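# Push the bottle-laden cart out of the cold room

## Task

Roll the utility cart, bottles still upright on it, out through the cold room's open doorway into the laboratory, far enough that no part of the cart sits in the arc the door covers as it closes. The task fails if the cold room door contacts the cart, if any glass bottle drops more than a short distance, if the door is banged open or closed, or if the robot topples or finishes leaning.

## Robot and tools

Robot: the LinearBot, an omnidirectional wheeled base carrying a column about 1.7 m tall. A carriage slides along the column (lift_m, 0 to 1 m) and holds two six-joint arms, left and right, each ending in a five-fingered hand. Arm bases sit near 0.57 m + lift_m above the floor; carriage parts hang roughly 0.15 m lower. A hand point can reach 0.78 m from its shoulder but only about 0.4 m below the arm base. Parked joints 1-6 are 0, 0.05, 0.05, 1.45, 0, 0; parked, the robot is about 0.85 m wide and 0.65 m long. Cameras: carriage_camera (fixed, facing forward, tilted ~20 degrees down), left_wrist_camera and right_wrist_camera (on the little-finger side, aimed at the hand point). A page called FIVE-FINGER LEFT HAND is a reference image; show_instructions displays it.

Frames: base frame has its origin on the floor beneath the base centre, x forward, y left, z up, metres. left_hand and right_hand readings are hand points in that frame (the true hand often sits lower, especially at long reach or under load). base_odometry is in the frame the base had at scene start, heading in rad, left positive, -3.142 to 3.142; it counts wheel turns, so slip looks like travel and turns drift a degree or two.

move: one action plus optional cameras and blocking. "base" holds exactly one relative command, an offset from where the base last reported itself: translate_m (forward +, -2 to 2 m), strafe_m (left +, -2 to 2 m) or rotate_rad (counter-clockwise +, -6.3 to 6.3 rad). "joints" is a single dictionary covering both arms, keyed by name, each value an absolute target: lift_m in metres; left_/right_joint1..6_rad in radians (joint1 -2.617 to 3.054, 0 ahead, + turns left; joint2 0 to 3.141, 0 upper arm pointing back level, 1.57 vertical, 3.14 forward level; joint3 0 folded to 3.141 straight; joint4 -1.57 to 1.57, + lifts fingertips; joint5 -1.57 to 1.57, + swings fingertips to the right; joint6 -2.094 to 2.094, hand roll, + clockwise viewed from the forearm). Hand keys left_/right_hand_little, _ring, _middle, _index, _thumb_turn, _thumb_bend run -1 (closed) to +1 (open); _force_limit (-1 to 1, roughly 0 to 10 N, 15 N for thumb motors) and _speed (-0.96 to 1) are settings. "speeds" caps this action only: translate_m/strafe_m 0.02-0.5 m/s, rotate_rad 0.05-1.57 rad/s, lift_m 0.02-0.27 m/s (default 0.25); others default to the top. min_time_s (0.1 to 8 s) sets the shortest duration of arm motions; 2 or more keeps hands closer to straight paths. blocking true (default) waits until everything rests; false returns in about 0.5 s while motion continues, and a later move overrides only the parts it names. cameras: list of names, "all", or []. A move with no action just reports state and images.

wait(seconds 0-10, cameras) lets time pass, returning early once earlier motions settle; its "earlier move" line tracks a non-blocking move. stop brakes everything still running (the base coasts somewhat first); braked parts read "stopped" and may keep pressing. zoom_image(camera, region [x0,y0,x1,y1], pixels, at most 504 by 504) enlarges the newest image of that camera. finished_scene ends the scene irreversibly; the cart must stay in place afterward without help.

Results: base_status and joint_status per motion: "done", "moving", "off_target" (resting short, maybe still pushing), "not_followed" (an arm target refused by the self-collision check, shown as "joint command not followed"), and unrequested stops "contact_stop" or "time_out" (14 s cap); after such a stop, or a refused call, the remaining move/wait/finished_scene calls in the same reply are skipped. on_its_own lists things the robot did uncommanded. motor_effort gives percent of maximum with the last action's peak in brackets. Hand lines: _stopped_by gives six words (little, ring, middle, index, thumb_bend, thumb_turn): moving, target, force, stalled or fault; _load_n values are fingertip forces in N, positive pushing open. Joint torques and a Motor temperatures block per arm also appear; MOTOR HOT warns at 75 °C, and at 100 °C the arm goes limp for 30-60 s (limit_stop_at_motor_heat). Park a warm arm to cool it; outstretched arms heat within minutes, faster holding weight.

Cautions: the base contact stop watches wheels only, not arms, and may come late; at full drive speed touching anything solid is already a violent hit, so approach the cart and door slowly (around 0.1 m/s or less). After a blocked drive, reverse about 0.2 m to release. Arms have no contact stop and spring toward targets once freed. Pushing or pulling a held object pitches the robot; a rising hand z with no command signals leaning. Keep the carriage low and arms close when exerting force. Do not let the two arms press each other. Push the cart gently and steadily so the bottles stay upright and none slides off; avoid sudden stops. Keep clear of the door so it is neither struck nor swung hard, and check camera images that the whole cart is beyond the door's closing path before ending.

Each tool is called after "Request:" as name(argument=value, ...), one argument or row to a line, values as JSON.

Reference images:

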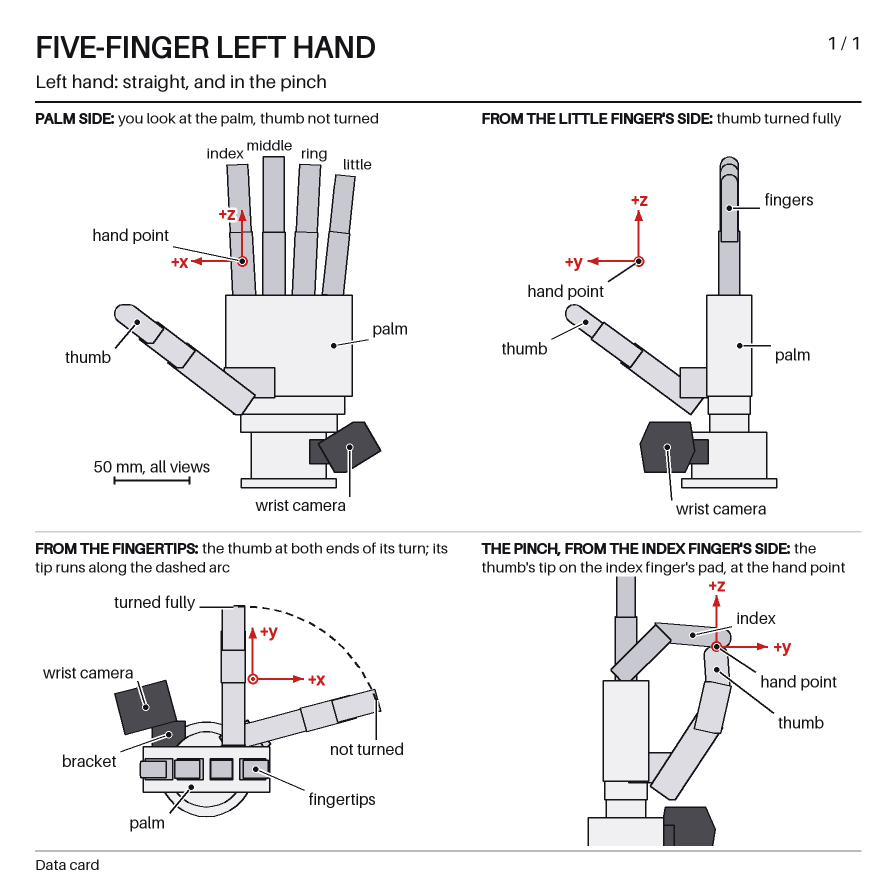

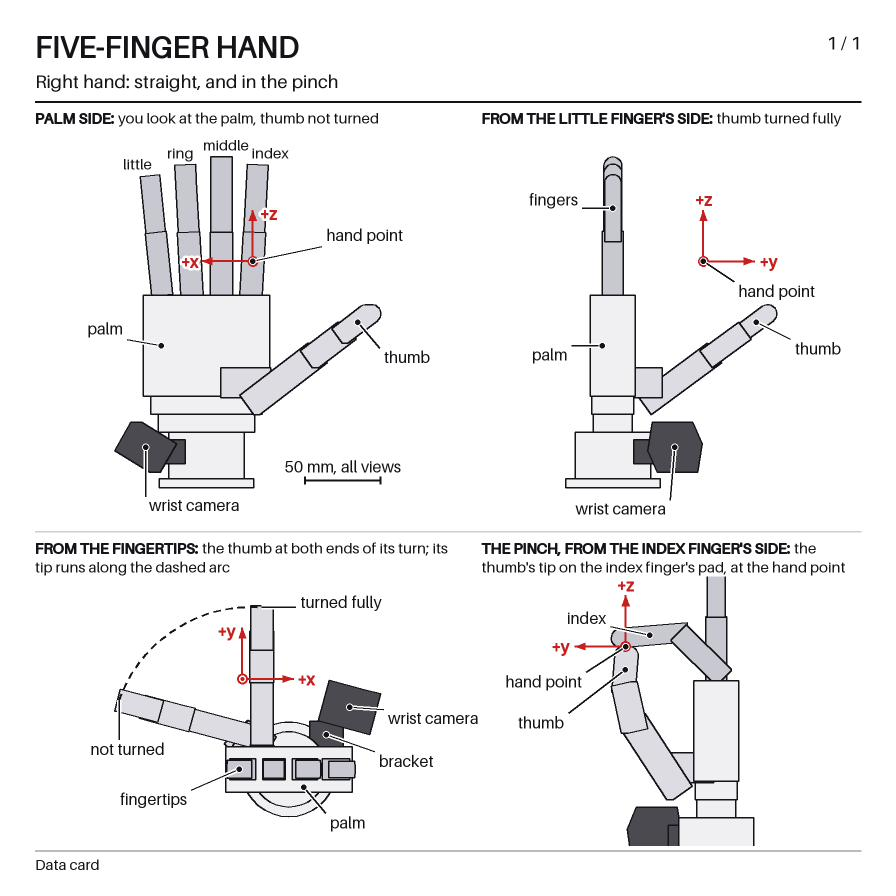

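## Session

Request:
move(
  cameras=["all"],
)

Scene clock: 0.00 s.
Joint torques (N m): no reading
Motor temperatures (°C): left_arm=[28 38 44 47 25 23] | right_arm=[22 33 42 46 26 27]
base_odometry: x=+0.000 y=+0.000 heading=+0.000
base_status: not commanded
joint_positions: lift_m=+0.300 left_joint1_rad=+0.014 left_joint2_rad=+0.034 left_joint3_rad=+0.049 left_joint4_rad=+1.466 left_joint5_rad=-0.041 left_joint6_rad=-0.034 right_joint1_rad=-0.003 right_joint2_rad=+0.037 right_joint3_rad=+0.032 right_joint4_rad=+1.450 right_joint5_rad=-0.009 right_joint6_rad=-0.021 left_hand_little=+1.000 left_hand_ring=+1.000 left_hand_middle=+1.000 left_hand_index=+1.000 left_hand_thumb_turn=+1.000 left_hand_thumb_bend=+1.000 left_hand_force_limit=+0.000 left_hand_speed=-0.800 right_hand_little=+1.000 right_hand_ring=+1.000 right_hand_middle=+1.000 right_hand_index=+1.000 right_hand_thumb_turn=+1.000 right_hand_thumb_bend=+1.000 right_hand_force_limit=+0.000 right_hand_speed=-0.800
joint_status: not commanded
left_hand_stopped_by: target,target,target,target,target,target
right_hand_stopped_by: target,target,target,target,target,target
left_little_load_n: 0.0
left_ring_load_n: 0.0
left_middle_load_n: 0.0
left_index_load_n: 0.5
left_thumb_bend_load_n: 0.0
left_thumb_turn_load_n: 0.0
right_little_load_n: 0.0
right_ring_load_n: 0.0
right_middle_load_n: 0.0
right_index_load_n: 0.0
right_thumb_bend_load_n: 0.0
right_thumb_turn_load_n: 0.0
motor_effort: lift_m=+26 drive_wheels=+0
left_hand: x=+0.3094 y=+0.2928 z=+1.3112 quat_wxyz=(+0.700, -0.047, +0.016, -0.713) (m; base frame)
right_hand: x=+0.3213 y=-0.2856 z=+1.3022 quat_wxyz=(+0.697, -0.048, +0.041, -0.714) (m; base frame)
pictures: carriage_camera, left_wrist_camera, right_wrist_camera

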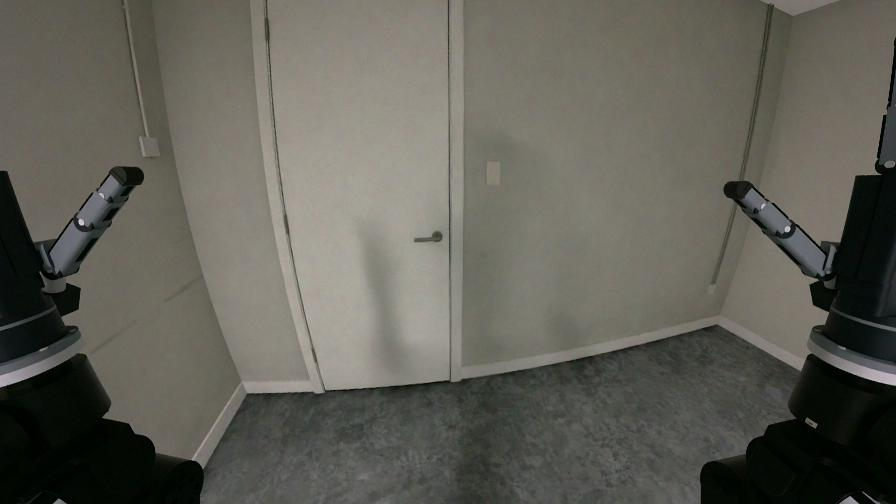

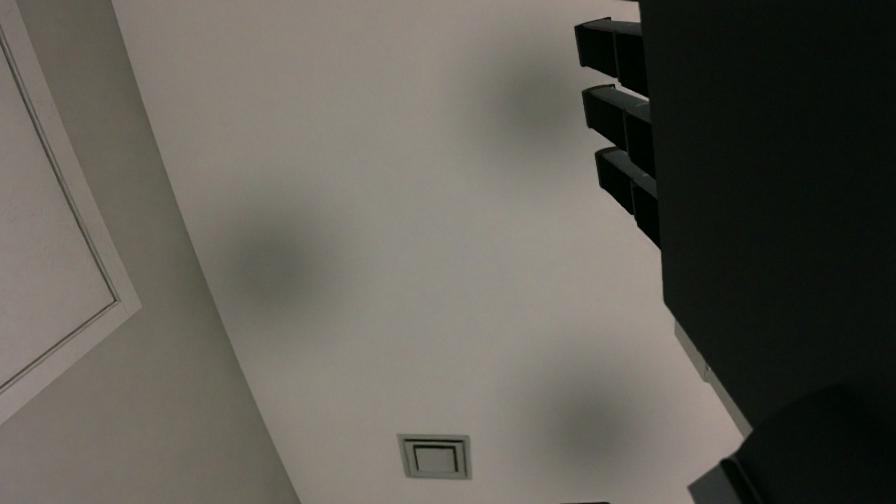

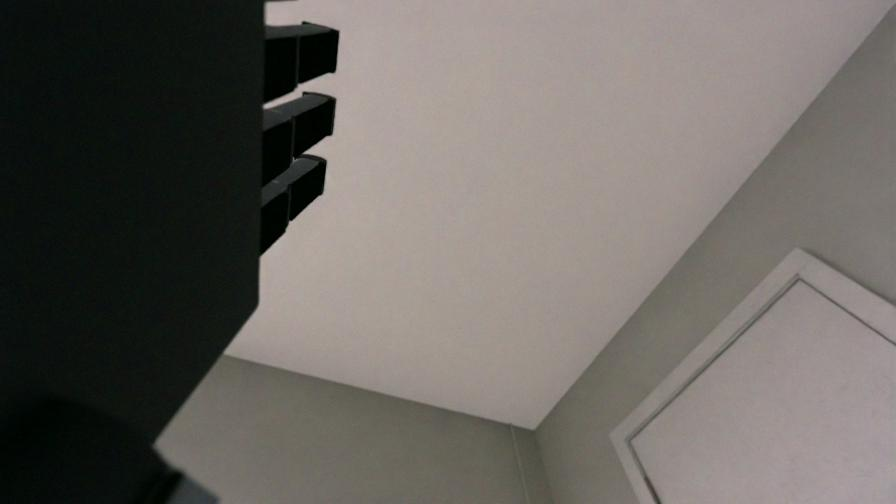

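Request:
move(
  base={"rotate_rad": 1.57},
  speeds={"rotate_rad": 0.8},
  cameras=["carriage_camera"],
)

Request:
move(
  base={"rotate_rad": 1.57},
  speeds={"rotate_rad": 0.8},
  cameras=["carriage_camera"],
)

Request:
move(
  base={"rotate_rad": 1.57},
  speeds={"rotate_rad": 0.8},
  cameras=["carriage_camera"],
)

Scene clock: 3.73 s.
Joint torques (N m): left_arm=[0.5 3.45 5.46 -0.22 0.04 0.03] | right_arm=[0.42 3.56 4.85 -0.15 0.16 0.03]
move: done
base_odometry: x=+0.000 y=+0.000 heading=+1.570
base_status: done
joint_positions: lift_m=+0.300 left_joint1_rad=+0.014 left_joint2_rad=+0.034 left_joint3_rad=+0.049 left_joint4_rad=+1.465 left_joint5_rad=-0.041 left_joint6_rad=-0.034 right_joint1_rad=-0.003 right_joint2_rad=+0.037 right_joint3_rad=+0.032 right_joint4_rad=+1.448 right_joint5_rad=-0.009 right_joint6_rad=-0.021 left_hand_little=+1.000 left_hand_ring=+1.000 left_hand_middle=+1.000 left_hand_index=+1.000 left_hand_thumb_turn=+1.000 left_hand_thumb_bend=+1.000 left_hand_force_limit=+0.000 left_hand_speed=-0.800 right_hand_little=+1.000 right_hand_ring=+1.000 right_hand_middle=+1.000 right_hand_index=+1.000 right_hand_thumb_turn=+1.000 right_hand_thumb_bend=+1.000 right_hand_force_limit=+0.000 right_hand_speed=-0.800
joint_status: not commanded
left_hand_stopped_by: target,target,target,target,target,target
right_hand_stopped_by: target,target,target,target,target,target
left_little_load_n: 0.0
left_ring_load_n: 0.0
left_middle_load_n: 0.0
left_index_load_n: 0.0
left_thumb_bend_load_n: 0.0
left_thumb_turn_load_n: 0.0
right_little_load_n: 0.0
right_ring_load_n: 0.0
right_middle_load_n: 0.0
right_index_load_n: 0.0
right_thumb_bend_load_n: 0.0
right_thumb_turn_load_n: 0.0
motor_effort: lift_m=+26(26) drive_wheels=+4(10)
left_hand: x=+0.3095 y=+0.2928 z=+1.3112 quat_wxyz=(+0.700, -0.047, +0.016, -0.713)
right_hand: x=+0.3218 y=-0.2856 z=+1.3020 quat_wxyz=(+0.697, -0.049, +0.042, -0.714)

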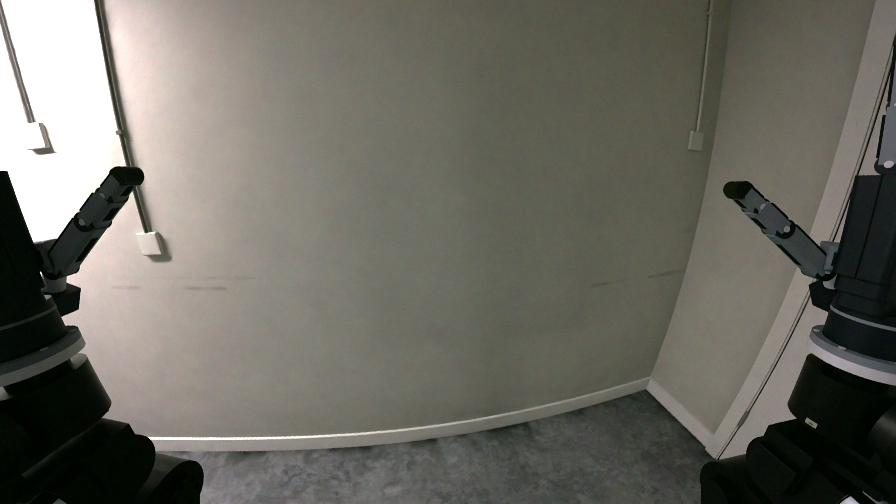

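Scene clock: 7.00 s.
Joint torques (N m): left_arm=[0.43 3.55 5.44 -0.23 0.05 0.06] | right_arm=[0.42 3.6 4.85 -0.13 0.16 0.03]
move: done
base_odometry: x=+0.000 y=+0.000 heading=+3.139
base_status: done
joint_positions: lift_m=+0.300 left_joint1_rad=+0.014 left_joint2_rad=+0.034 left_joint3_rad=+0.049 left_joint4_rad=+1.465 left_joint5_rad=-0.041 left_joint6_rad=-0.034 right_joint1_rad=-0.003 right_joint2_rad=+0.037 right_joint3_rad=+0.032 right_joint4_rad=+1.448 right_joint5_rad=-0.009 right_joint6_rad=-0.021 left_hand_little=+1.000 left_hand_ring=+1.000 left_hand_middle=+1.000 left_hand_index=+1.000 left_hand_thumb_turn=+1.000 left_hand_thumb_bend=+1.000 left_hand_force_limit=+0.000 left_hand_speed=-0.800 right_hand_little=+1.000 right_hand_ring=+1.000 right_hand_middle=+1.000 right_hand_index=+1.000 right_hand_thumb_turn=+1.000 right_hand_thumb_bend=+1.000 right_hand_force_limit=+0.000 right_hand_speed=-0.800
joint_status: not commanded
left_hand_stopped_by: target,target,target,target,target,target
right_hand_stopped_by: target,target,target,target,target,target
left_little_load_n: 0.0
left_ring_load_n: 0.0
left_middle_load_n: 0.0
left_index_load_n: 0.0
left_thumb_bend_load_n: 0.0
left_thumb_turn_load_n: 0.0
right_little_load_n: 0.0
right_ring_load_n: 0.0
right_middle_load_n: 0.0
right_index_load_n: 0.0
right_thumb_bend_load_n: -0.5
right_thumb_turn_load_n: 0.0
motor_effort: lift_m=+26(26) drive_wheels=+4(9)
left_hand: x=+0.3096 y=+0.2928 z=+1.3111 quat_wxyz=(+0.700, -0.047, +0.017, -0.713)
right_hand: x=+0.3219 y=-0.2856 z=+1.3020 quat_wxyz=(+0.697, -0.049, +0.042, -0.714)

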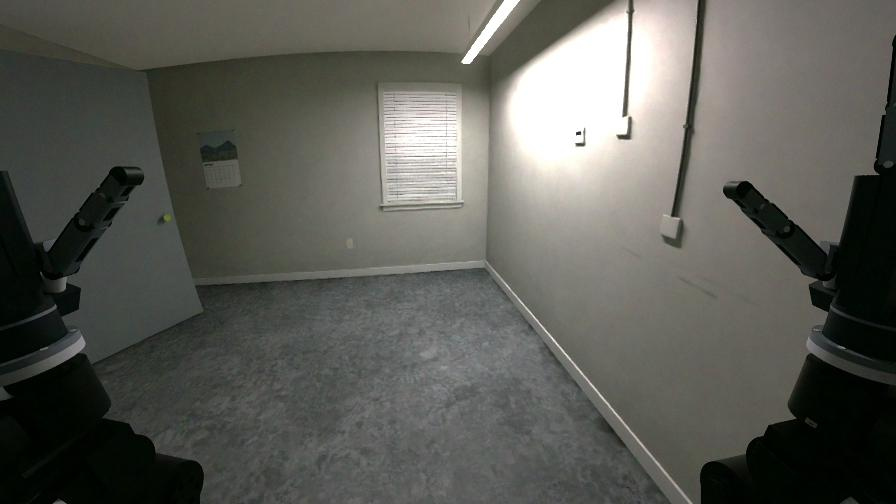

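Scene clock: 10.27 s.
Joint torques (N m): left_arm=[0.42 3.38 5.63 -0.17 0.05 0.02] | right_arm=[0.42 3.58 4.83 -0.12 0.16 0.03]
move: done
base_odometry: x=+0.000 y=+0.000 heading=-1.575
base_status: done
joint_positions: lift_m=+0.300 left_joint1_rad=+0.014 left_joint2_rad=+0.034 left_joint3_rad=+0.049 left_joint4_rad=+1.464 left_joint5_rad=-0.041 left_joint6_rad=-0.034 right_joint1_rad=-0.003 right_joint2_rad=+0.037 right_joint3_rad=+0.032 right_joint4_rad=+1.447 right_joint5_rad=-0.009 right_joint6_rad=-0.021 left_hand_little=+1.000 left_hand_ring=+1.000 left_hand_middle=+1.000 left_hand_index=+1.000 left_hand_thumb_turn=+1.000 left_hand_thumb_bend=+1.000 left_hand_force_limit=+0.000 left_hand_speed=-0.800 right_hand_little=+1.000 right_hand_ring=+1.000 right_hand_middle=+1.000 right_hand_index=+1.000 right_hand_thumb_turn=+1.000 right_hand_thumb_bend=+1.000 right_hand_force_limit=+0.000 right_hand_speed=-0.800
joint_status: not commanded
left_hand_stopped_by: target,target,target,target,target,target
right_hand_stopped_by: target,target,target,target,target,target
left_little_load_n: 0.0
left_ring_load_n: 0.0
left_middle_load_n: 0.0
left_index_load_n: 0.0
left_thumb_bend_load_n: 0.5
left_thumb_turn_load_n: 0.0
right_little_load_n: 0.0
right_ring_load_n: 0.0
right_middle_load_n: 0.0
right_index_load_n: 0.0
right_thumb_bend_load_n: 0.0
right_thumb_turn_load_n: 0.0
motor_effort: lift_m=+26(26) drive_wheels=+4(9)
left_hand: x=+0.3097 y=+0.2928 z=+1.3111 quat_wxyz=(+0.700, -0.047, +0.017, -0.713)
right_hand: x=+0.3220 y=-0.2856 z=+1.3019 quat_wxyz=(+0.697, -0.049, +0.042, -0.714)

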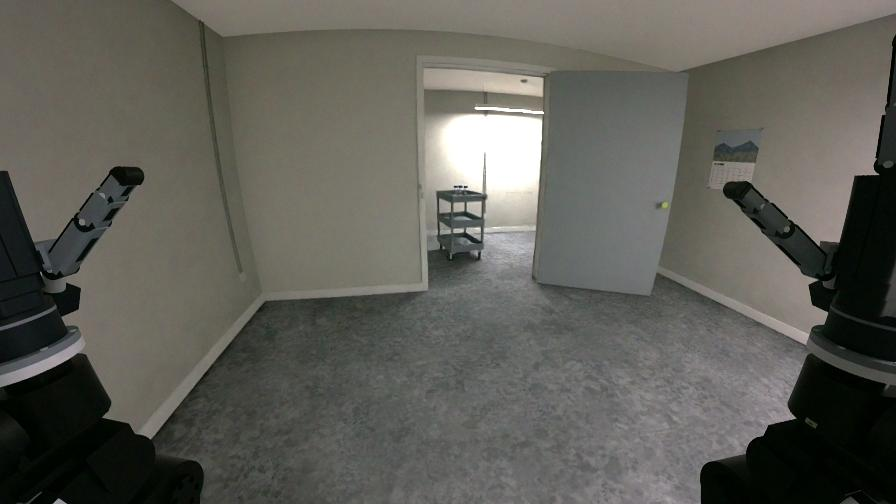

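Request:
zoom_image(
  camera="carriage_camera",
  region=[400, 50, 600, 300],
)

Scaled by 2.016.

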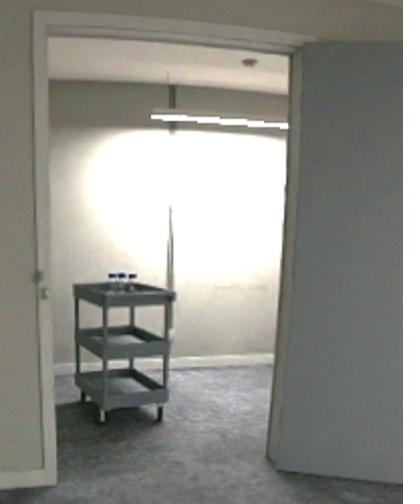

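Request:
move(
  base={"translate_m": 1.6},
  speeds={"translate_m": 0.4},
  cameras=["carriage_camera"],
)

Request:
zoom_image(
  camera="carriage_camera",
  region=[330, 130, 630, 400],
)

Scene clock: 19.20 s.
Joint torques (N m): left_arm=[0.51 3.4 5.44 -0.19 0.03 0.03] | right_arm=[0.42 3.58 4.83 -0.11 0.16 0.03]
move: done
base_odometry: x=-0.004 y=-1.600 heading=-1.574
base_status: done
joint_positions: lift_m=+0.300 left_joint1_rad=+0.014 left_joint2_rad=+0.034 left_joint3_rad=+0.049 left_joint4_rad=+1.463 left_joint5_rad=-0.041 left_joint6_rad=-0.034 right_joint1_rad=-0.003 right_joint2_rad=+0.037 right_joint3_rad=+0.032 right_joint4_rad=+1.446 right_joint5_rad=-0.009 right_joint6_rad=-0.021 left_hand_little=+1.000 left_hand_ring=+1.000 left_hand_middle=+1.000 left_hand_index=+1.000 left_hand_thumb_turn=+1.000 left_hand_thumb_bend=+1.000 left_hand_force_limit=+0.000 left_hand_speed=-0.800 right_hand_little=+1.000 right_hand_ring=+1.000 right_hand_middle=+1.000 right_hand_index=+1.000 right_hand_thumb_turn=+1.000 right_hand_thumb_bend=+1.000 right_hand_force_limit=+0.000 right_hand_speed=-0.800
joint_status: not commanded
left_hand_stopped_by: target,target,target,target,target,target
right_hand_stopped_by: target,target,target,target,target,target
left_little_load_n: 0.0
left_ring_load_n: 0.0
left_middle_load_n: 0.0
left_index_load_n: 0.0
left_thumb_bend_load_n: 0.0
left_thumb_turn_load_n: 0.0
right_little_load_n: 0.0
right_ring_load_n: 0.0
right_middle_load_n: 0.0
right_index_load_n: 0.0
right_thumb_bend_load_n: 0.0
right_thumb_turn_load_n: 0.0
motor_effort: lift_m=+26(26) drive_wheels=-5(15)
left_hand: x=+0.3100 y=+0.2928 z=+1.3110 quat_wxyz=(+0.700, -0.047, +0.017, -0.713)
right_hand: x=+0.3223 y=-0.2856 z=+1.3018 quat_wxyz=(+0.697, -0.049, +0.042, -0.714)

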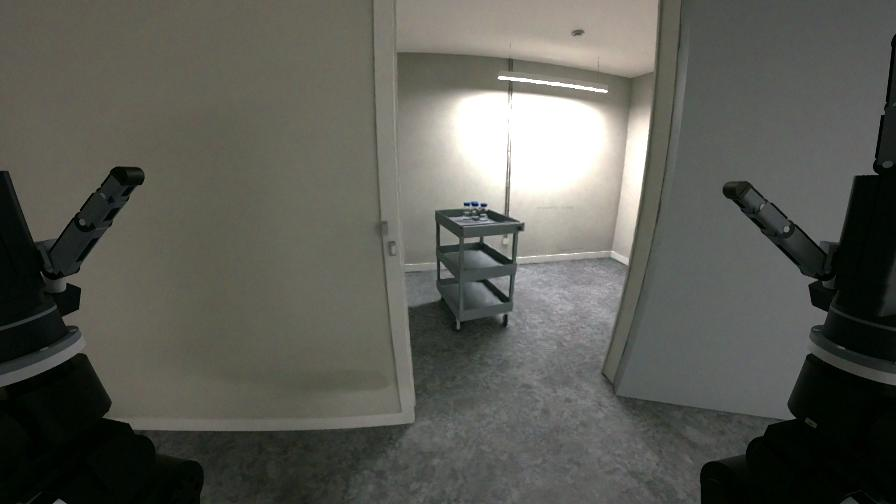

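Scaled by 1.680.

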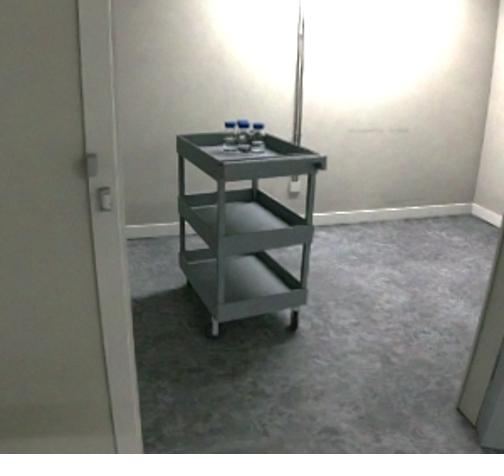

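Request:
move(
  base={"strafe_m": -0.36},
  speeds={"strafe_m": 0.25},
  joints={"lift_m": 0.5},
  cameras=["carriage_camera"],
)

Request:
zoom_image(
  camera="carriage_camera",
  region=[250, 150, 550, 420],
)

Scene clock: 24.27 s.
Joint torques (N m): left_arm=[0.39 3.23 5.67 -0.22 0.03 0.03] | right_arm=[0.47 3.63 4.81 -0.15 0.15 0.03]
move: done
base_odometry: x=-0.364 y=-1.599 heading=-1.573
base_status: done
joint_positions: lift_m=+0.500 left_joint1_rad=+0.014 left_joint2_rad=+0.034 left_joint3_rad=+0.049 left_joint4_rad=+1.463 left_joint5_rad=-0.041 left_joint6_rad=-0.034 right_joint1_rad=-0.004 right_joint2_rad=+0.037 right_joint3_rad=+0.032 right_joint4_rad=+1.448 right_joint5_rad=-0.009 right_joint6_rad=-0.021 left_hand_little=+1.000 left_hand_ring=+1.000 left_hand_middle=+1.000 left_hand_index=+1.000 left_hand_thumb_turn=+1.000 left_hand_thumb_bend=+1.000 left_hand_force_limit=+0.000 left_hand_speed=-0.800 right_hand_little=+1.000 right_hand_ring=+1.000 right_hand_middle=+1.000 right_hand_index=+1.000 right_hand_thumb_turn=+1.000 right_hand_thumb_bend=+1.000 right_hand_force_limit=+0.000 right_hand_speed=-0.800
joint_status: all done
left_hand_stopped_by: target,target,target,target,target,target
right_hand_stopped_by: target,target,target,target,target,target
left_little_load_n: 0.0
left_ring_load_n: 0.0
left_middle_load_n: 0.0
left_index_load_n: 0.0
left_thumb_bend_load_n: 0.0
left_thumb_turn_load_n: 0.0
right_little_load_n: 0.0
right_ring_load_n: 0.0
right_middle_load_n: 0.0
right_index_load_n: 0.0
right_thumb_bend_load_n: 0.0
right_thumb_turn_load_n: 0.0
motor_effort: lift_m=+28(34) drive_wheels=-2(7)
left_hand: x=+0.3100 y=+0.2928 z=+1.5108 quat_wxyz=(+0.700, -0.047, +0.017, -0.713)
right_hand: x=+0.3219 y=-0.2857 z=+1.5018 quat_wxyz=(+0.697, -0.049, +0.042, -0.714)
carriage_camera: T_world_to_cam=[[0.02124, -0.99977, 0.00219, -0.00529], [-0.31456, -0.00876, -0.9492, 1.44058], [0.949, 0.01948, -0.31468, 0.33922]] pos_world=[0.13135, 0.00073, 1.47415]

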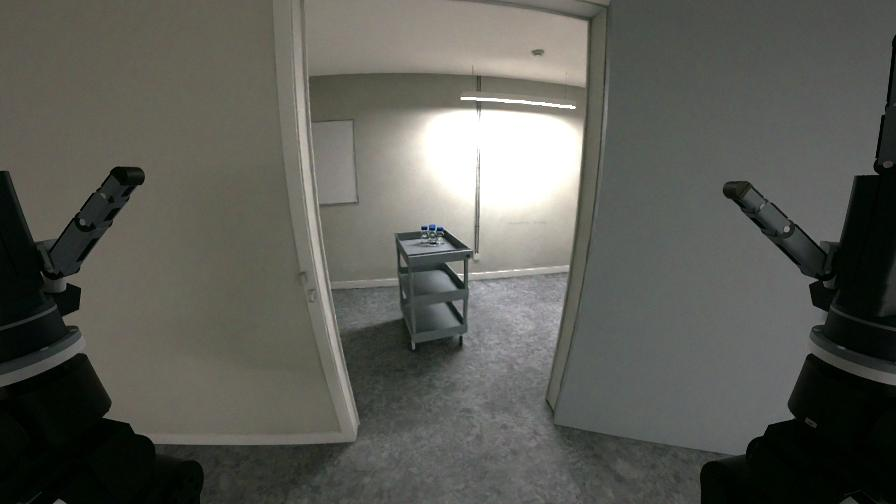

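Scaled by 1.680.

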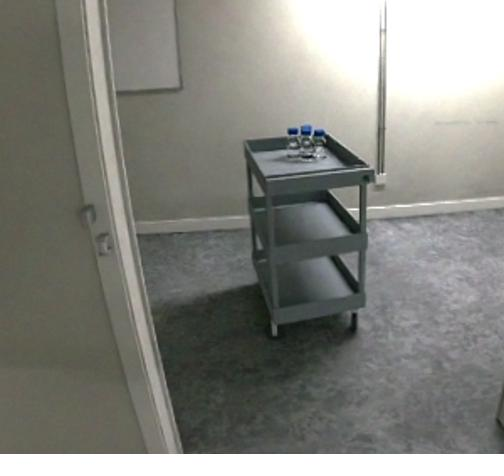

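Request:
move(
  base={"translate_m": 0.6},
  speeds={"translate_m": 0.25},
  cameras=["carriage_camera"],
)

Request:
zoom_image(
  camera="carriage_camera",
  region=[300, 200, 550, 450],
)

Scene clock: 28.60 s.
Joint torques (N m): left_arm=[0.75 3.49 5.46 -0.17 0.03 -0.03] | right_arm=[0.47 3.58 4.81 -0.1 0.16 0.03]
move: done
base_odometry: x=-0.366 y=-2.199 heading=-1.574
base_status: done
joint_positions: lift_m=+0.500 left_joint1_rad=+0.014 left_joint2_rad=+0.034 left_joint3_rad=+0.049 left_joint4_rad=+1.463 left_joint5_rad=-0.041 left_joint6_rad=-0.034 right_joint1_rad=-0.004 right_joint2_rad=+0.037 right_joint3_rad=+0.032 right_joint4_rad=+1.445 right_joint5_rad=-0.009 right_joint6_rad=-0.021 left_hand_little=+1.000 left_hand_ring=+1.000 left_hand_middle=+1.000 left_hand_index=+1.000 left_hand_thumb_turn=+1.000 left_hand_thumb_bend=+1.000 left_hand_force_limit=+0.000 left_hand_speed=-0.800 right_hand_little=+1.000 right_hand_ring=+1.000 right_hand_middle=+1.000 right_hand_index=+1.000 right_hand_thumb_turn=+1.000 right_hand_thumb_bend=+1.000 right_hand_force_limit=+0.000 right_hand_speed=-0.800
joint_status: not commanded
left_hand_stopped_by: target,target,target,target,target,target
right_hand_stopped_by: target,target,target,target,target,target
left_little_load_n: 0.0
left_ring_load_n: 0.0
left_middle_load_n: 0.0
left_index_load_n: 0.0
left_thumb_bend_load_n: 0.0
left_thumb_turn_load_n: 0.0
right_little_load_n: 0.0
right_ring_load_n: 0.0
right_middle_load_n: 0.0
right_index_load_n: 0.0
right_thumb_bend_load_n: 0.0
right_thumb_turn_load_n: 0.0
motor_effort: lift_m=+28(28) drive_wheels=-3(9)
left_hand: x=+0.3102 y=+0.2928 z=+1.5107 quat_wxyz=(+0.700, -0.048, +0.017, -0.712)
right_hand: x=+0.3227 y=-0.2857 z=+1.5015 quat_wxyz=(+0.697, -0.050, +0.043, -0.714)
carriage_camera: T_world_to_cam=[[0.02124, -0.99977, 0.00219, -0.00529], [-0.31456, -0.00876, -0.9492, 1.44058], [0.949, 0.01948, -0.31468, 0.33922]] pos_world=[0.13135, 0.00073, 1.47415]

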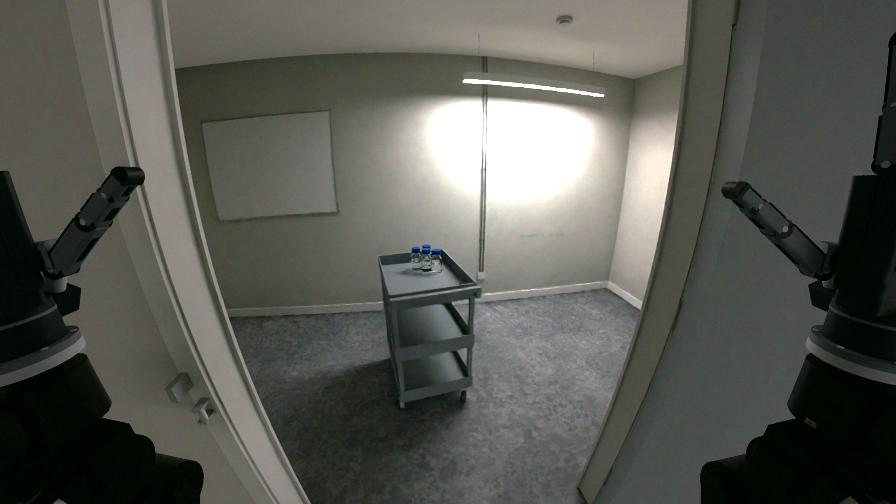

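Scaled by 2.016.

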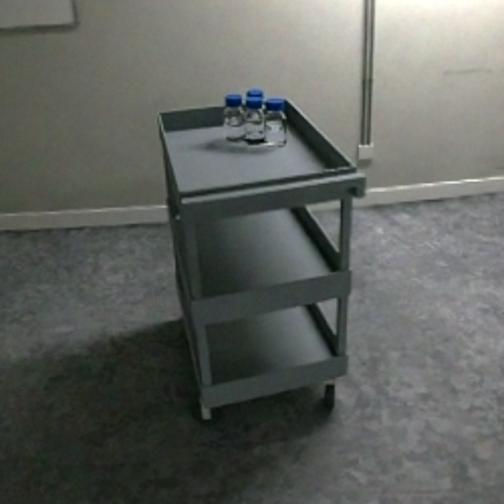

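Request:
move(
  base={"translate_m": 0.45},
  speeds={"translate_m": 0.2},
  joints={"lift_m": 0.55},
  cameras=["carriage_camera"],
)

Request:
zoom_image(
  camera="carriage_camera",
  region=[250, 250, 550, 504],
)

Scene clock: 34.07 s.
Joint torques (N m): left_arm=[0.29 3.3 5.42 -0.21 -0.01 0.03] | right_arm=[0.47 3.58 4.86 -0.13 0.16 0.03]
move: done
base_odometry: x=-0.368 y=-2.649 heading=-1.574
base_status: done
joint_positions: lift_m=+0.550 left_joint1_rad=+0.014 left_joint2_rad=+0.034 left_joint3_rad=+0.049 left_joint4_rad=+1.463 left_joint5_rad=-0.041 left_joint6_rad=-0.034 right_joint1_rad=-0.004 right_joint2_rad=+0.037 right_joint3_rad=+0.032 right_joint4_rad=+1.446 right_joint5_rad=-0.009 right_joint6_rad=-0.021 left_hand_little=+1.000 left_hand_ring=+1.000 left_hand_middle=+1.000 left_hand_index=+1.000 left_hand_thumb_turn=+1.000 left_hand_thumb_bend=+1.000 left_hand_force_limit=+0.000 left_hand_speed=-0.800 right_hand_little=+1.000 right_hand_ring=+1.000 right_hand_middle=+1.000 right_hand_index=+1.000 right_hand_thumb_turn=+1.000 right_hand_thumb_bend=+1.000 right_hand_force_limit=+0.000 right_hand_speed=-0.800
joint_status: all done
left_hand_stopped_by: target,target,target,target,target,target
right_hand_stopped_by: target,target,target,target,target,target
left_little_load_n: 0.0
left_ring_load_n: 0.0
left_middle_load_n: 0.0
left_index_load_n: 0.0
left_thumb_bend_load_n: 0.0
left_thumb_turn_load_n: 0.0
right_little_load_n: 0.0
right_ring_load_n: -0.5
right_middle_load_n: 0.0
right_index_load_n: 0.0
right_thumb_bend_load_n: 0.0
right_thumb_turn_load_n: 0.0
motor_effort: lift_m=+28(34) drive_wheels=-3(8)
left_hand: x=+0.3101 y=+0.2928 z=+1.5607 quat_wxyz=(+0.700, -0.048, +0.017, -0.712)
right_hand: x=+0.3222 y=-0.2857 z=+1.5517 quat_wxyz=(+0.697, -0.049, +0.042, -0.714)
carriage_camera: T_world_to_cam=[[0.02124, -0.99977, 0.00219, -0.0054], [-0.31456, -0.00876, -0.9492, 1.48804], [0.949, 0.01948, -0.31468, 0.35495]] pos_world=[0.13135, 0.00073, 1.52415]

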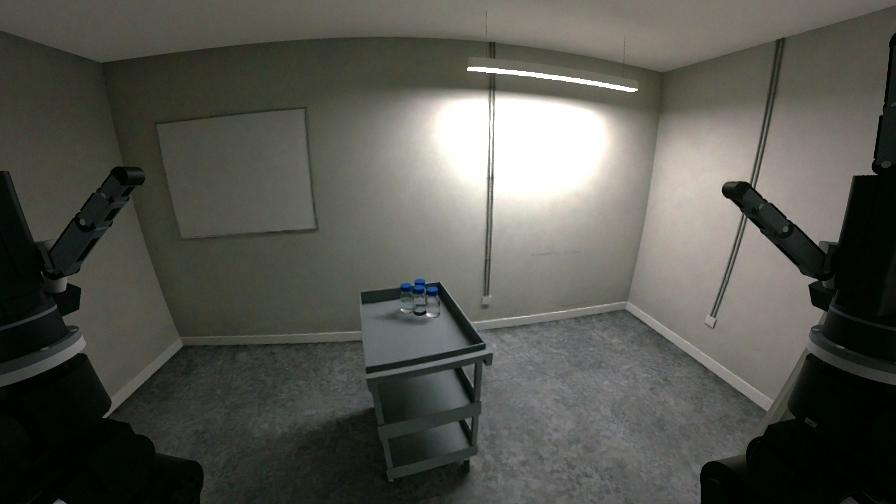

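Scaled by 1.680.

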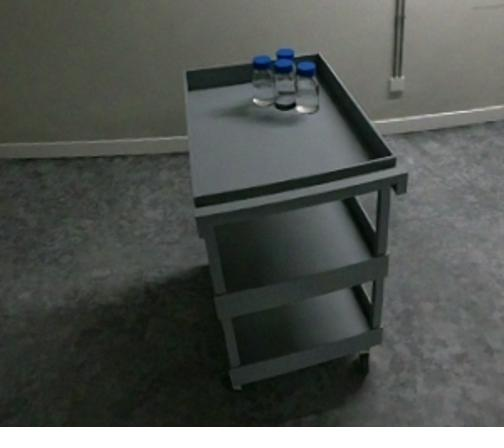

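Request:
zoom_image(
  camera="carriage_camera",
  region=[350, 320, 510, 420],
)

Scaled by 3.150.

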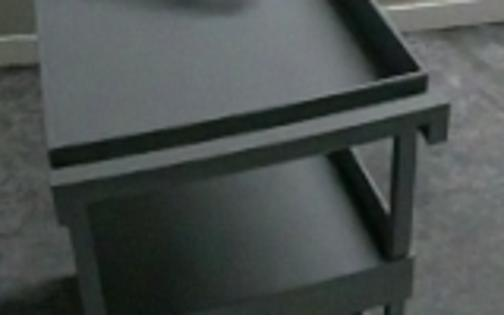

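Request:
move(
  base={"rotate_rad": 0.165},
  speeds={"rotate_rad": 0.3},
  cameras=["carriage_camera"],
)

Request:
zoom_image(
  camera="carriage_camera",
  region=[340, 260, 560, 504],
)

Scene clock: 41.97 s.
Joint torques (N m): left_arm=[0.2 3.36 5.48 -0.19 0.01 0.02] | right_arm=[0.5 3.6 4.81 -0.14 0.16 0.03]
move: done
base_odometry: x=-0.368 y=-2.649 heading=-1.410
base_status: done
joint_positions: lift_m=+0.550 left_joint1_rad=+0.014 left_joint2_rad=+0.034 left_joint3_rad=+0.049 left_joint4_rad=+1.463 left_joint5_rad=-0.041 left_joint6_rad=-0.034 right_joint1_rad=-0.004 right_joint2_rad=+0.037 right_joint3_rad=+0.032 right_joint4_rad=+1.448 right_joint5_rad=-0.009 right_joint6_rad=-0.021 left_hand_little=+1.000 left_hand_ring=+1.000 left_hand_middle=+1.000 left_hand_index=+1.000 left_hand_thumb_turn=+1.000 left_hand_thumb_bend=+1.000 left_hand_force_limit=+0.000 left_hand_speed=-0.800 right_hand_little=+1.000 right_hand_ring=+1.000 right_hand_middle=+1.000 right_hand_index=+1.000 right_hand_thumb_turn=+1.000 right_hand_thumb_bend=+1.000 right_hand_force_limit=+0.000 right_hand_speed=-0.800
joint_status: not commanded
left_hand_stopped_by: target,target,target,target,target,target
right_hand_stopped_by: target,target,target,target,target,target
left_little_load_n: 0.0
left_ring_load_n: 0.0
left_middle_load_n: 0.0
left_index_load_n: 0.0
left_thumb_bend_load_n: 0.0
left_thumb_turn_load_n: 0.0
right_little_load_n: 0.0
right_ring_load_n: 0.0
right_middle_load_n: 0.0
right_index_load_n: 0.0
right_thumb_bend_load_n: 0.0
right_thumb_turn_load_n: 0.0
motor_effort: lift_m=+28(28) drive_wheels=+3(6)
left_hand: x=+0.3102 y=+0.2928 z=+1.5607 quat_wxyz=(+0.700, -0.048, +0.017, -0.712)
right_hand: x=+0.3218 y=-0.2857 z=+1.5519 quat_wxyz=(+0.697, -0.049, +0.042, -0.714)
carriage_camera: T_world_to_cam=[[0.02124, -0.99977, 0.00219, -0.0054], [-0.31456, -0.00876, -0.9492, 1.48804], [0.949, 0.01948, -0.31468, 0.35495]] pos_world=[0.13135, 0.00073, 1.52415]

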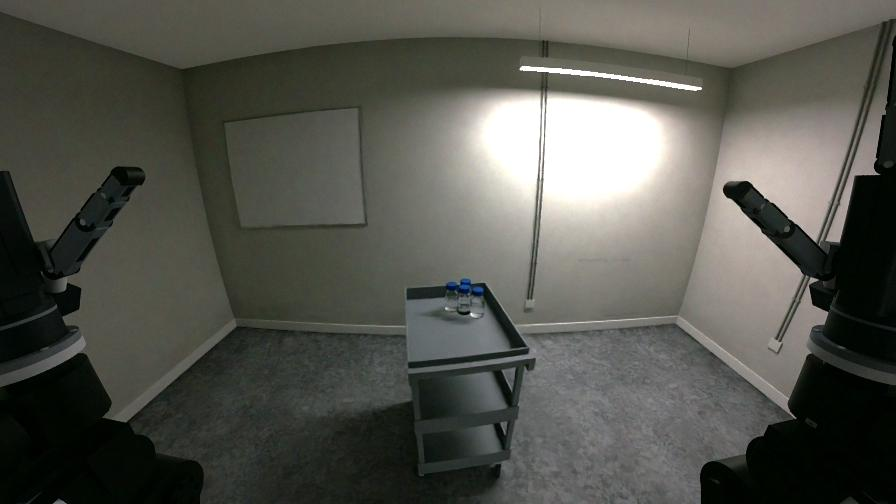

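Scaled by 2.066.

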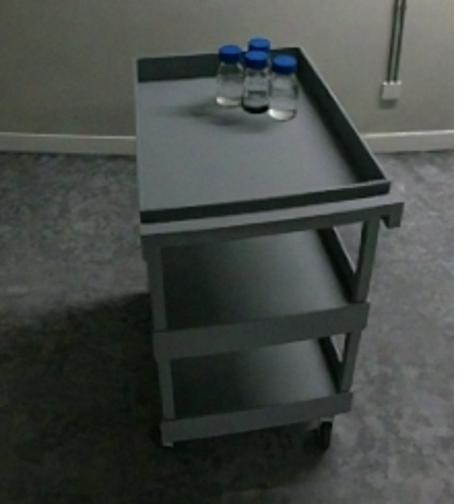

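Request:
move(
  joints={"left_joint2_rad": 1.2, "left_joint3_rad": 1.6, "left_joint4_rad": -0.4, "right_joint2_rad": 1.2, "right_joint3_rad": 1.2, "right_joint4_rad": 0.0},
  min_time_s=2.5,
  cameras=["all"],
)

Scene clock: 45.87 s.
Joint torques (N m): left_arm=[0.49 -2.41 10.1 2.21 0 0.04] | right_arm=[0.47 -3.25 8.7 1.94 0.14 0.03]
move: done
base_odometry: x=-0.368 y=-2.649 heading=-1.410
base_status: not commanded
joint_positions: lift_m=+0.550 left_joint1_rad=+0.014 left_joint2_rad=+1.191 left_joint3_rad=+1.564 left_joint4_rad=-0.394 left_joint5_rad=-0.041 left_joint6_rad=-0.034 right_joint1_rad=-0.004 right_joint2_rad=+1.188 right_joint3_rad=+1.172 right_joint4_rad=+0.008 right_joint5_rad=-0.009 right_joint6_rad=-0.021 left_hand_little=+1.000 left_hand_ring=+1.000 left_hand_middle=+1.000 left_hand_index=+1.000 left_hand_thumb_turn=+1.000 left_hand_thumb_bend=+1.000 left_hand_force_limit=+0.000 left_hand_speed=-0.800 right_hand_little=+1.000 right_hand_ring=+1.000 right_hand_middle=+1.000 right_hand_index=+1.000 right_hand_thumb_turn=+1.000 right_hand_thumb_bend=+1.000 right_hand_force_limit=+0.000 right_hand_speed=-0.800
joint_status: all done
left_hand_stopped_by: target,target,target,target,target,target
right_hand_stopped_by: target,target,target,target,target,target
left_little_load_n: 0.0
left_ring_load_n: 0.0
left_middle_load_n: 0.0
left_index_load_n: 0.0
left_thumb_bend_load_n: 0.0
left_thumb_turn_load_n: 0.0
right_little_load_n: 0.0
right_ring_load_n: 0.0
right_middle_load_n: 0.0
right_index_load_n: 0.0
right_thumb_bend_load_n: 0.0
right_thumb_turn_load_n: -0.5
motor_effort: lift_m=+28(28) drive_wheels=+3(4)
left_hand: x=+0.6225 y=+0.2971 z=+1.5508 quat_wxyz=(+0.500, -0.527, +0.483, -0.489)
right_hand: x=+0.6606 y=-0.2869 z=+1.4631 quat_wxyz=(+0.494, -0.509, +0.496, -0.502)
pictures: carriage_camera, left_wrist_camera, right_wrist_camera
carriage_camera: T_world_to_cam=[[0.02124, -0.99977, 0.00219, -0.0054], [-0.31456, -0.00876, -0.9492, 1.48804], [0.949, 0.01948, -0.31468, 0.35495]] pos_world=[0.13135, 0.00073, 1.52415]
left_wrist_camera: T_world_to_cam=[[0.05061, -0.26468, 0.96301, -1.443], [-0.43649, -0.87314, -0.21704, 0.87335], [0.89828, -0.40936, -0.15972, -0.07224]] pos_world=[0.51914, 0.35105, 1.56764]
right_wrist_camera: T_world_to_cam=[[0.02073, -0.26484, -0.96407, 1.32565], [-0.47693, 0.84487, -0.24235, 0.91953], [0.8787, 0.46481, -0.1088, -0.17056]] pos_world=[0.56094, -0.34651, 1.48231]

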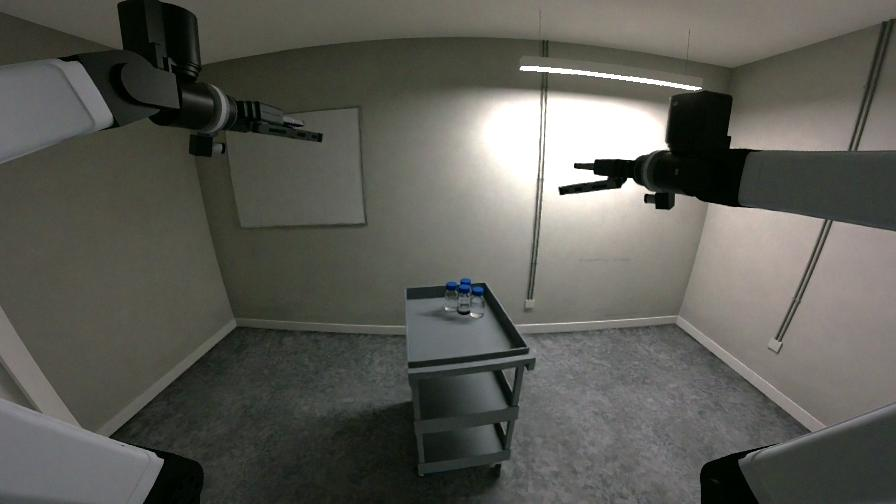

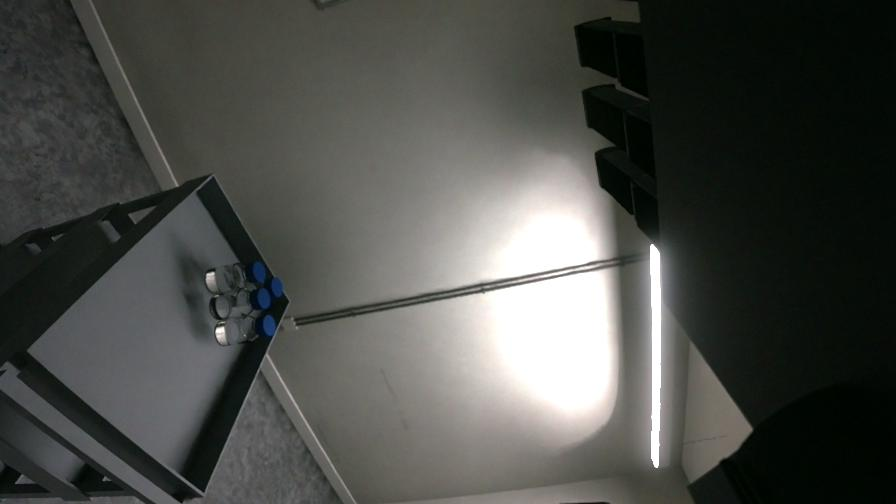

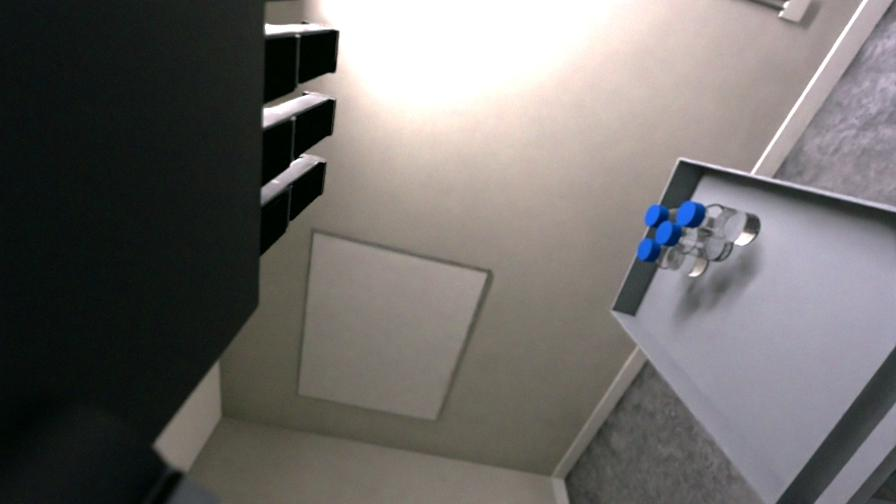

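Request:
zoom_image(
  camera="left_wrist_camera",
  region=[0, 300, 300, 504],
)

Request:
zoom_image(
  camera="carriage_camera",
  region=[395, 330, 545, 400],
)

Scaled by 1.680.

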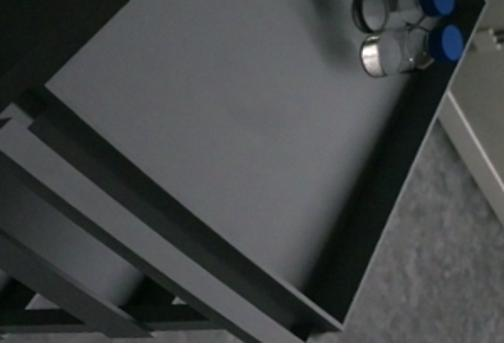

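Scaled by 3.360.

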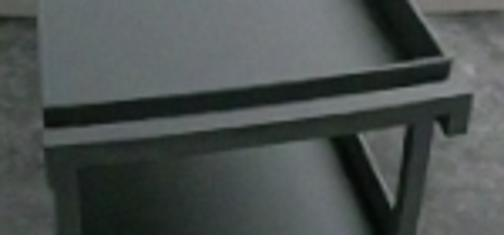

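Request:
move(
  base={"translate_m": 0.2},
  speeds={"translate_m": 0.15},
  joints={"left_joint4_rad": -1.3, "left_joint1_rad": -0.3},
  min_time_s=2.5,
  cameras=["carriage_camera", "left_wrist_camera"],
)

Request:
zoom_image(
  camera="carriage_camera",
  region=[375, 380, 575, 504],
)

Scene clock: 51.13 s.
Joint torques (N m): left_arm=[-0.23 -2.26 9.1 1.58 -0.02 0] | right_arm=[0.47 -3.56 8.62 2.01 0.14 0.03]
move: done
base_odometry: x=-0.335 y=-2.847 heading=-1.409
base_status: done
joint_positions: lift_m=+0.550 left_joint1_rad=-0.291 left_joint2_rad=+1.196 left_joint3_rad=+1.566 left_joint4_rad=-1.292 left_joint5_rad=-0.041 left_joint6_rad=-0.034 right_joint1_rad=-0.004 right_joint2_rad=+1.191 right_joint3_rad=+1.174 right_joint4_rad=+0.001 right_joint5_rad=-0.009 right_joint6_rad=-0.021 left_hand_little=+1.000 left_hand_ring=+1.000 left_hand_middle=+1.000 left_hand_index=+1.000 left_hand_thumb_turn=+1.000 left_hand_thumb_bend=+1.000 left_hand_force_limit=+0.000 left_hand_speed=-0.800 right_hand_little=+1.000 right_hand_ring=+1.000 right_hand_middle=+1.000 right_hand_index=+1.000 right_hand_thumb_turn=+1.000 right_hand_thumb_bend=+1.000 right_hand_force_limit=+0.000 right_hand_speed=-0.800
joint_status: all done
left_hand_stopped_by: target,target,target,target,target,target
right_hand_stopped_by: target,target,target,target,target,target
left_little_load_n: 0.0
left_ring_load_n: 0.0
left_middle_load_n: 0.0
left_index_load_n: 0.0
left_thumb_bend_load_n: 0.0
left_thumb_turn_load_n: 0.0
right_little_load_n: 0.0
right_ring_load_n: 0.0
right_middle_load_n: 0.0
right_index_load_n: 0.0
right_thumb_bend_load_n: 0.0
right_thumb_turn_load_n: 0.0
motor_effort: lift_m=+28(28) drive_wheels=-5(9)
left_hand: x=+0.4538 y=+0.2221 z=+1.3651 quat_wxyz=(+0.202, -0.584, +0.747, -0.247)
right_hand: x=+0.6609 y=-0.2869 z=+1.4611 quat_wxyz=(+0.492, -0.510, +0.497, -0.500)
carriage_camera: T_world_to_cam=[[0.02124, -0.99977, 0.00219, -0.0054], [-0.31456, -0.00876, -0.9492, 1.48804], [0.949, 0.01948, -0.31468, 0.35495]] pos_world=[0.13135, 0.00073, 1.52415]
left_wrist_camera: T_world_to_cam=[[0.6748, -0.47944, 0.56106, -0.9623], [-0.67878, -0.70159, 0.21686, 0.17346], [0.28966, -0.52717, -0.79886, 1.19382]] pos_world=[0.4213, 0.28968, 1.45599]

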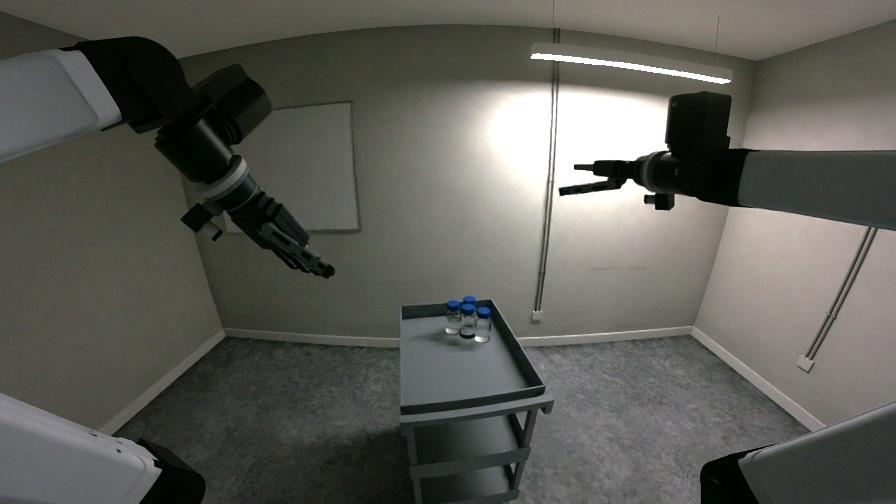

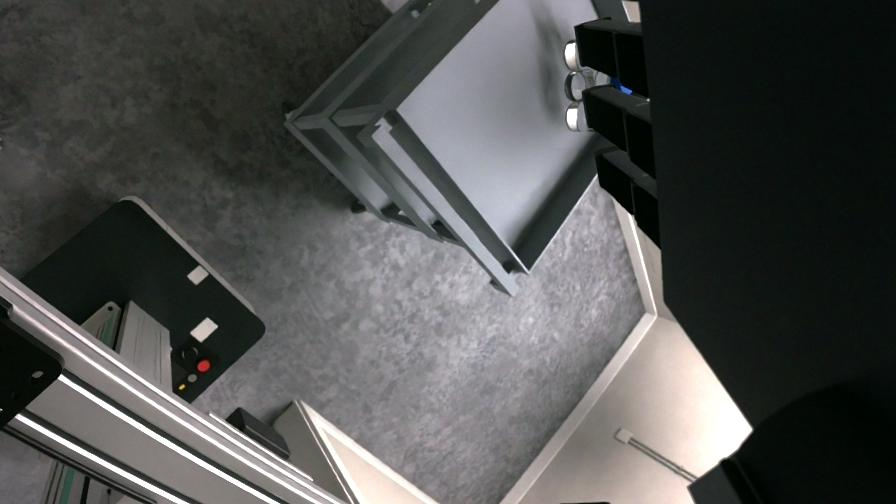

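Scaled by 2.520.

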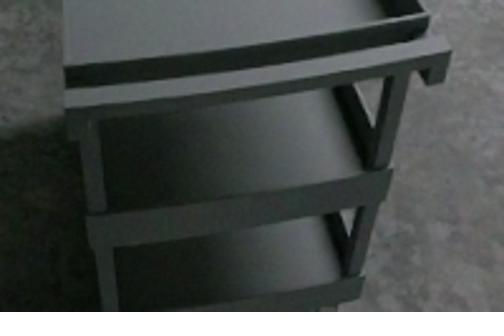

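Request:
zoom_image(
  camera="left_wrist_camera",
  region=[340, 80, 560, 320],
)

Scaled by 2.100.

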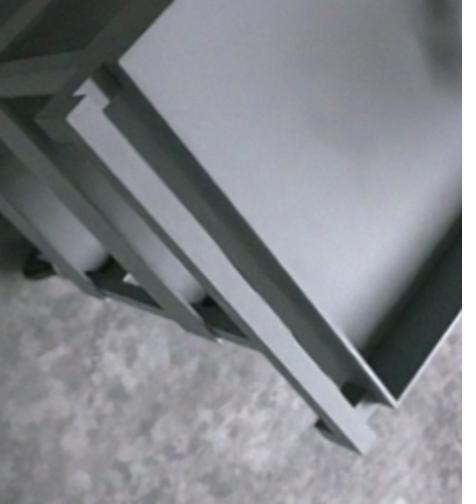

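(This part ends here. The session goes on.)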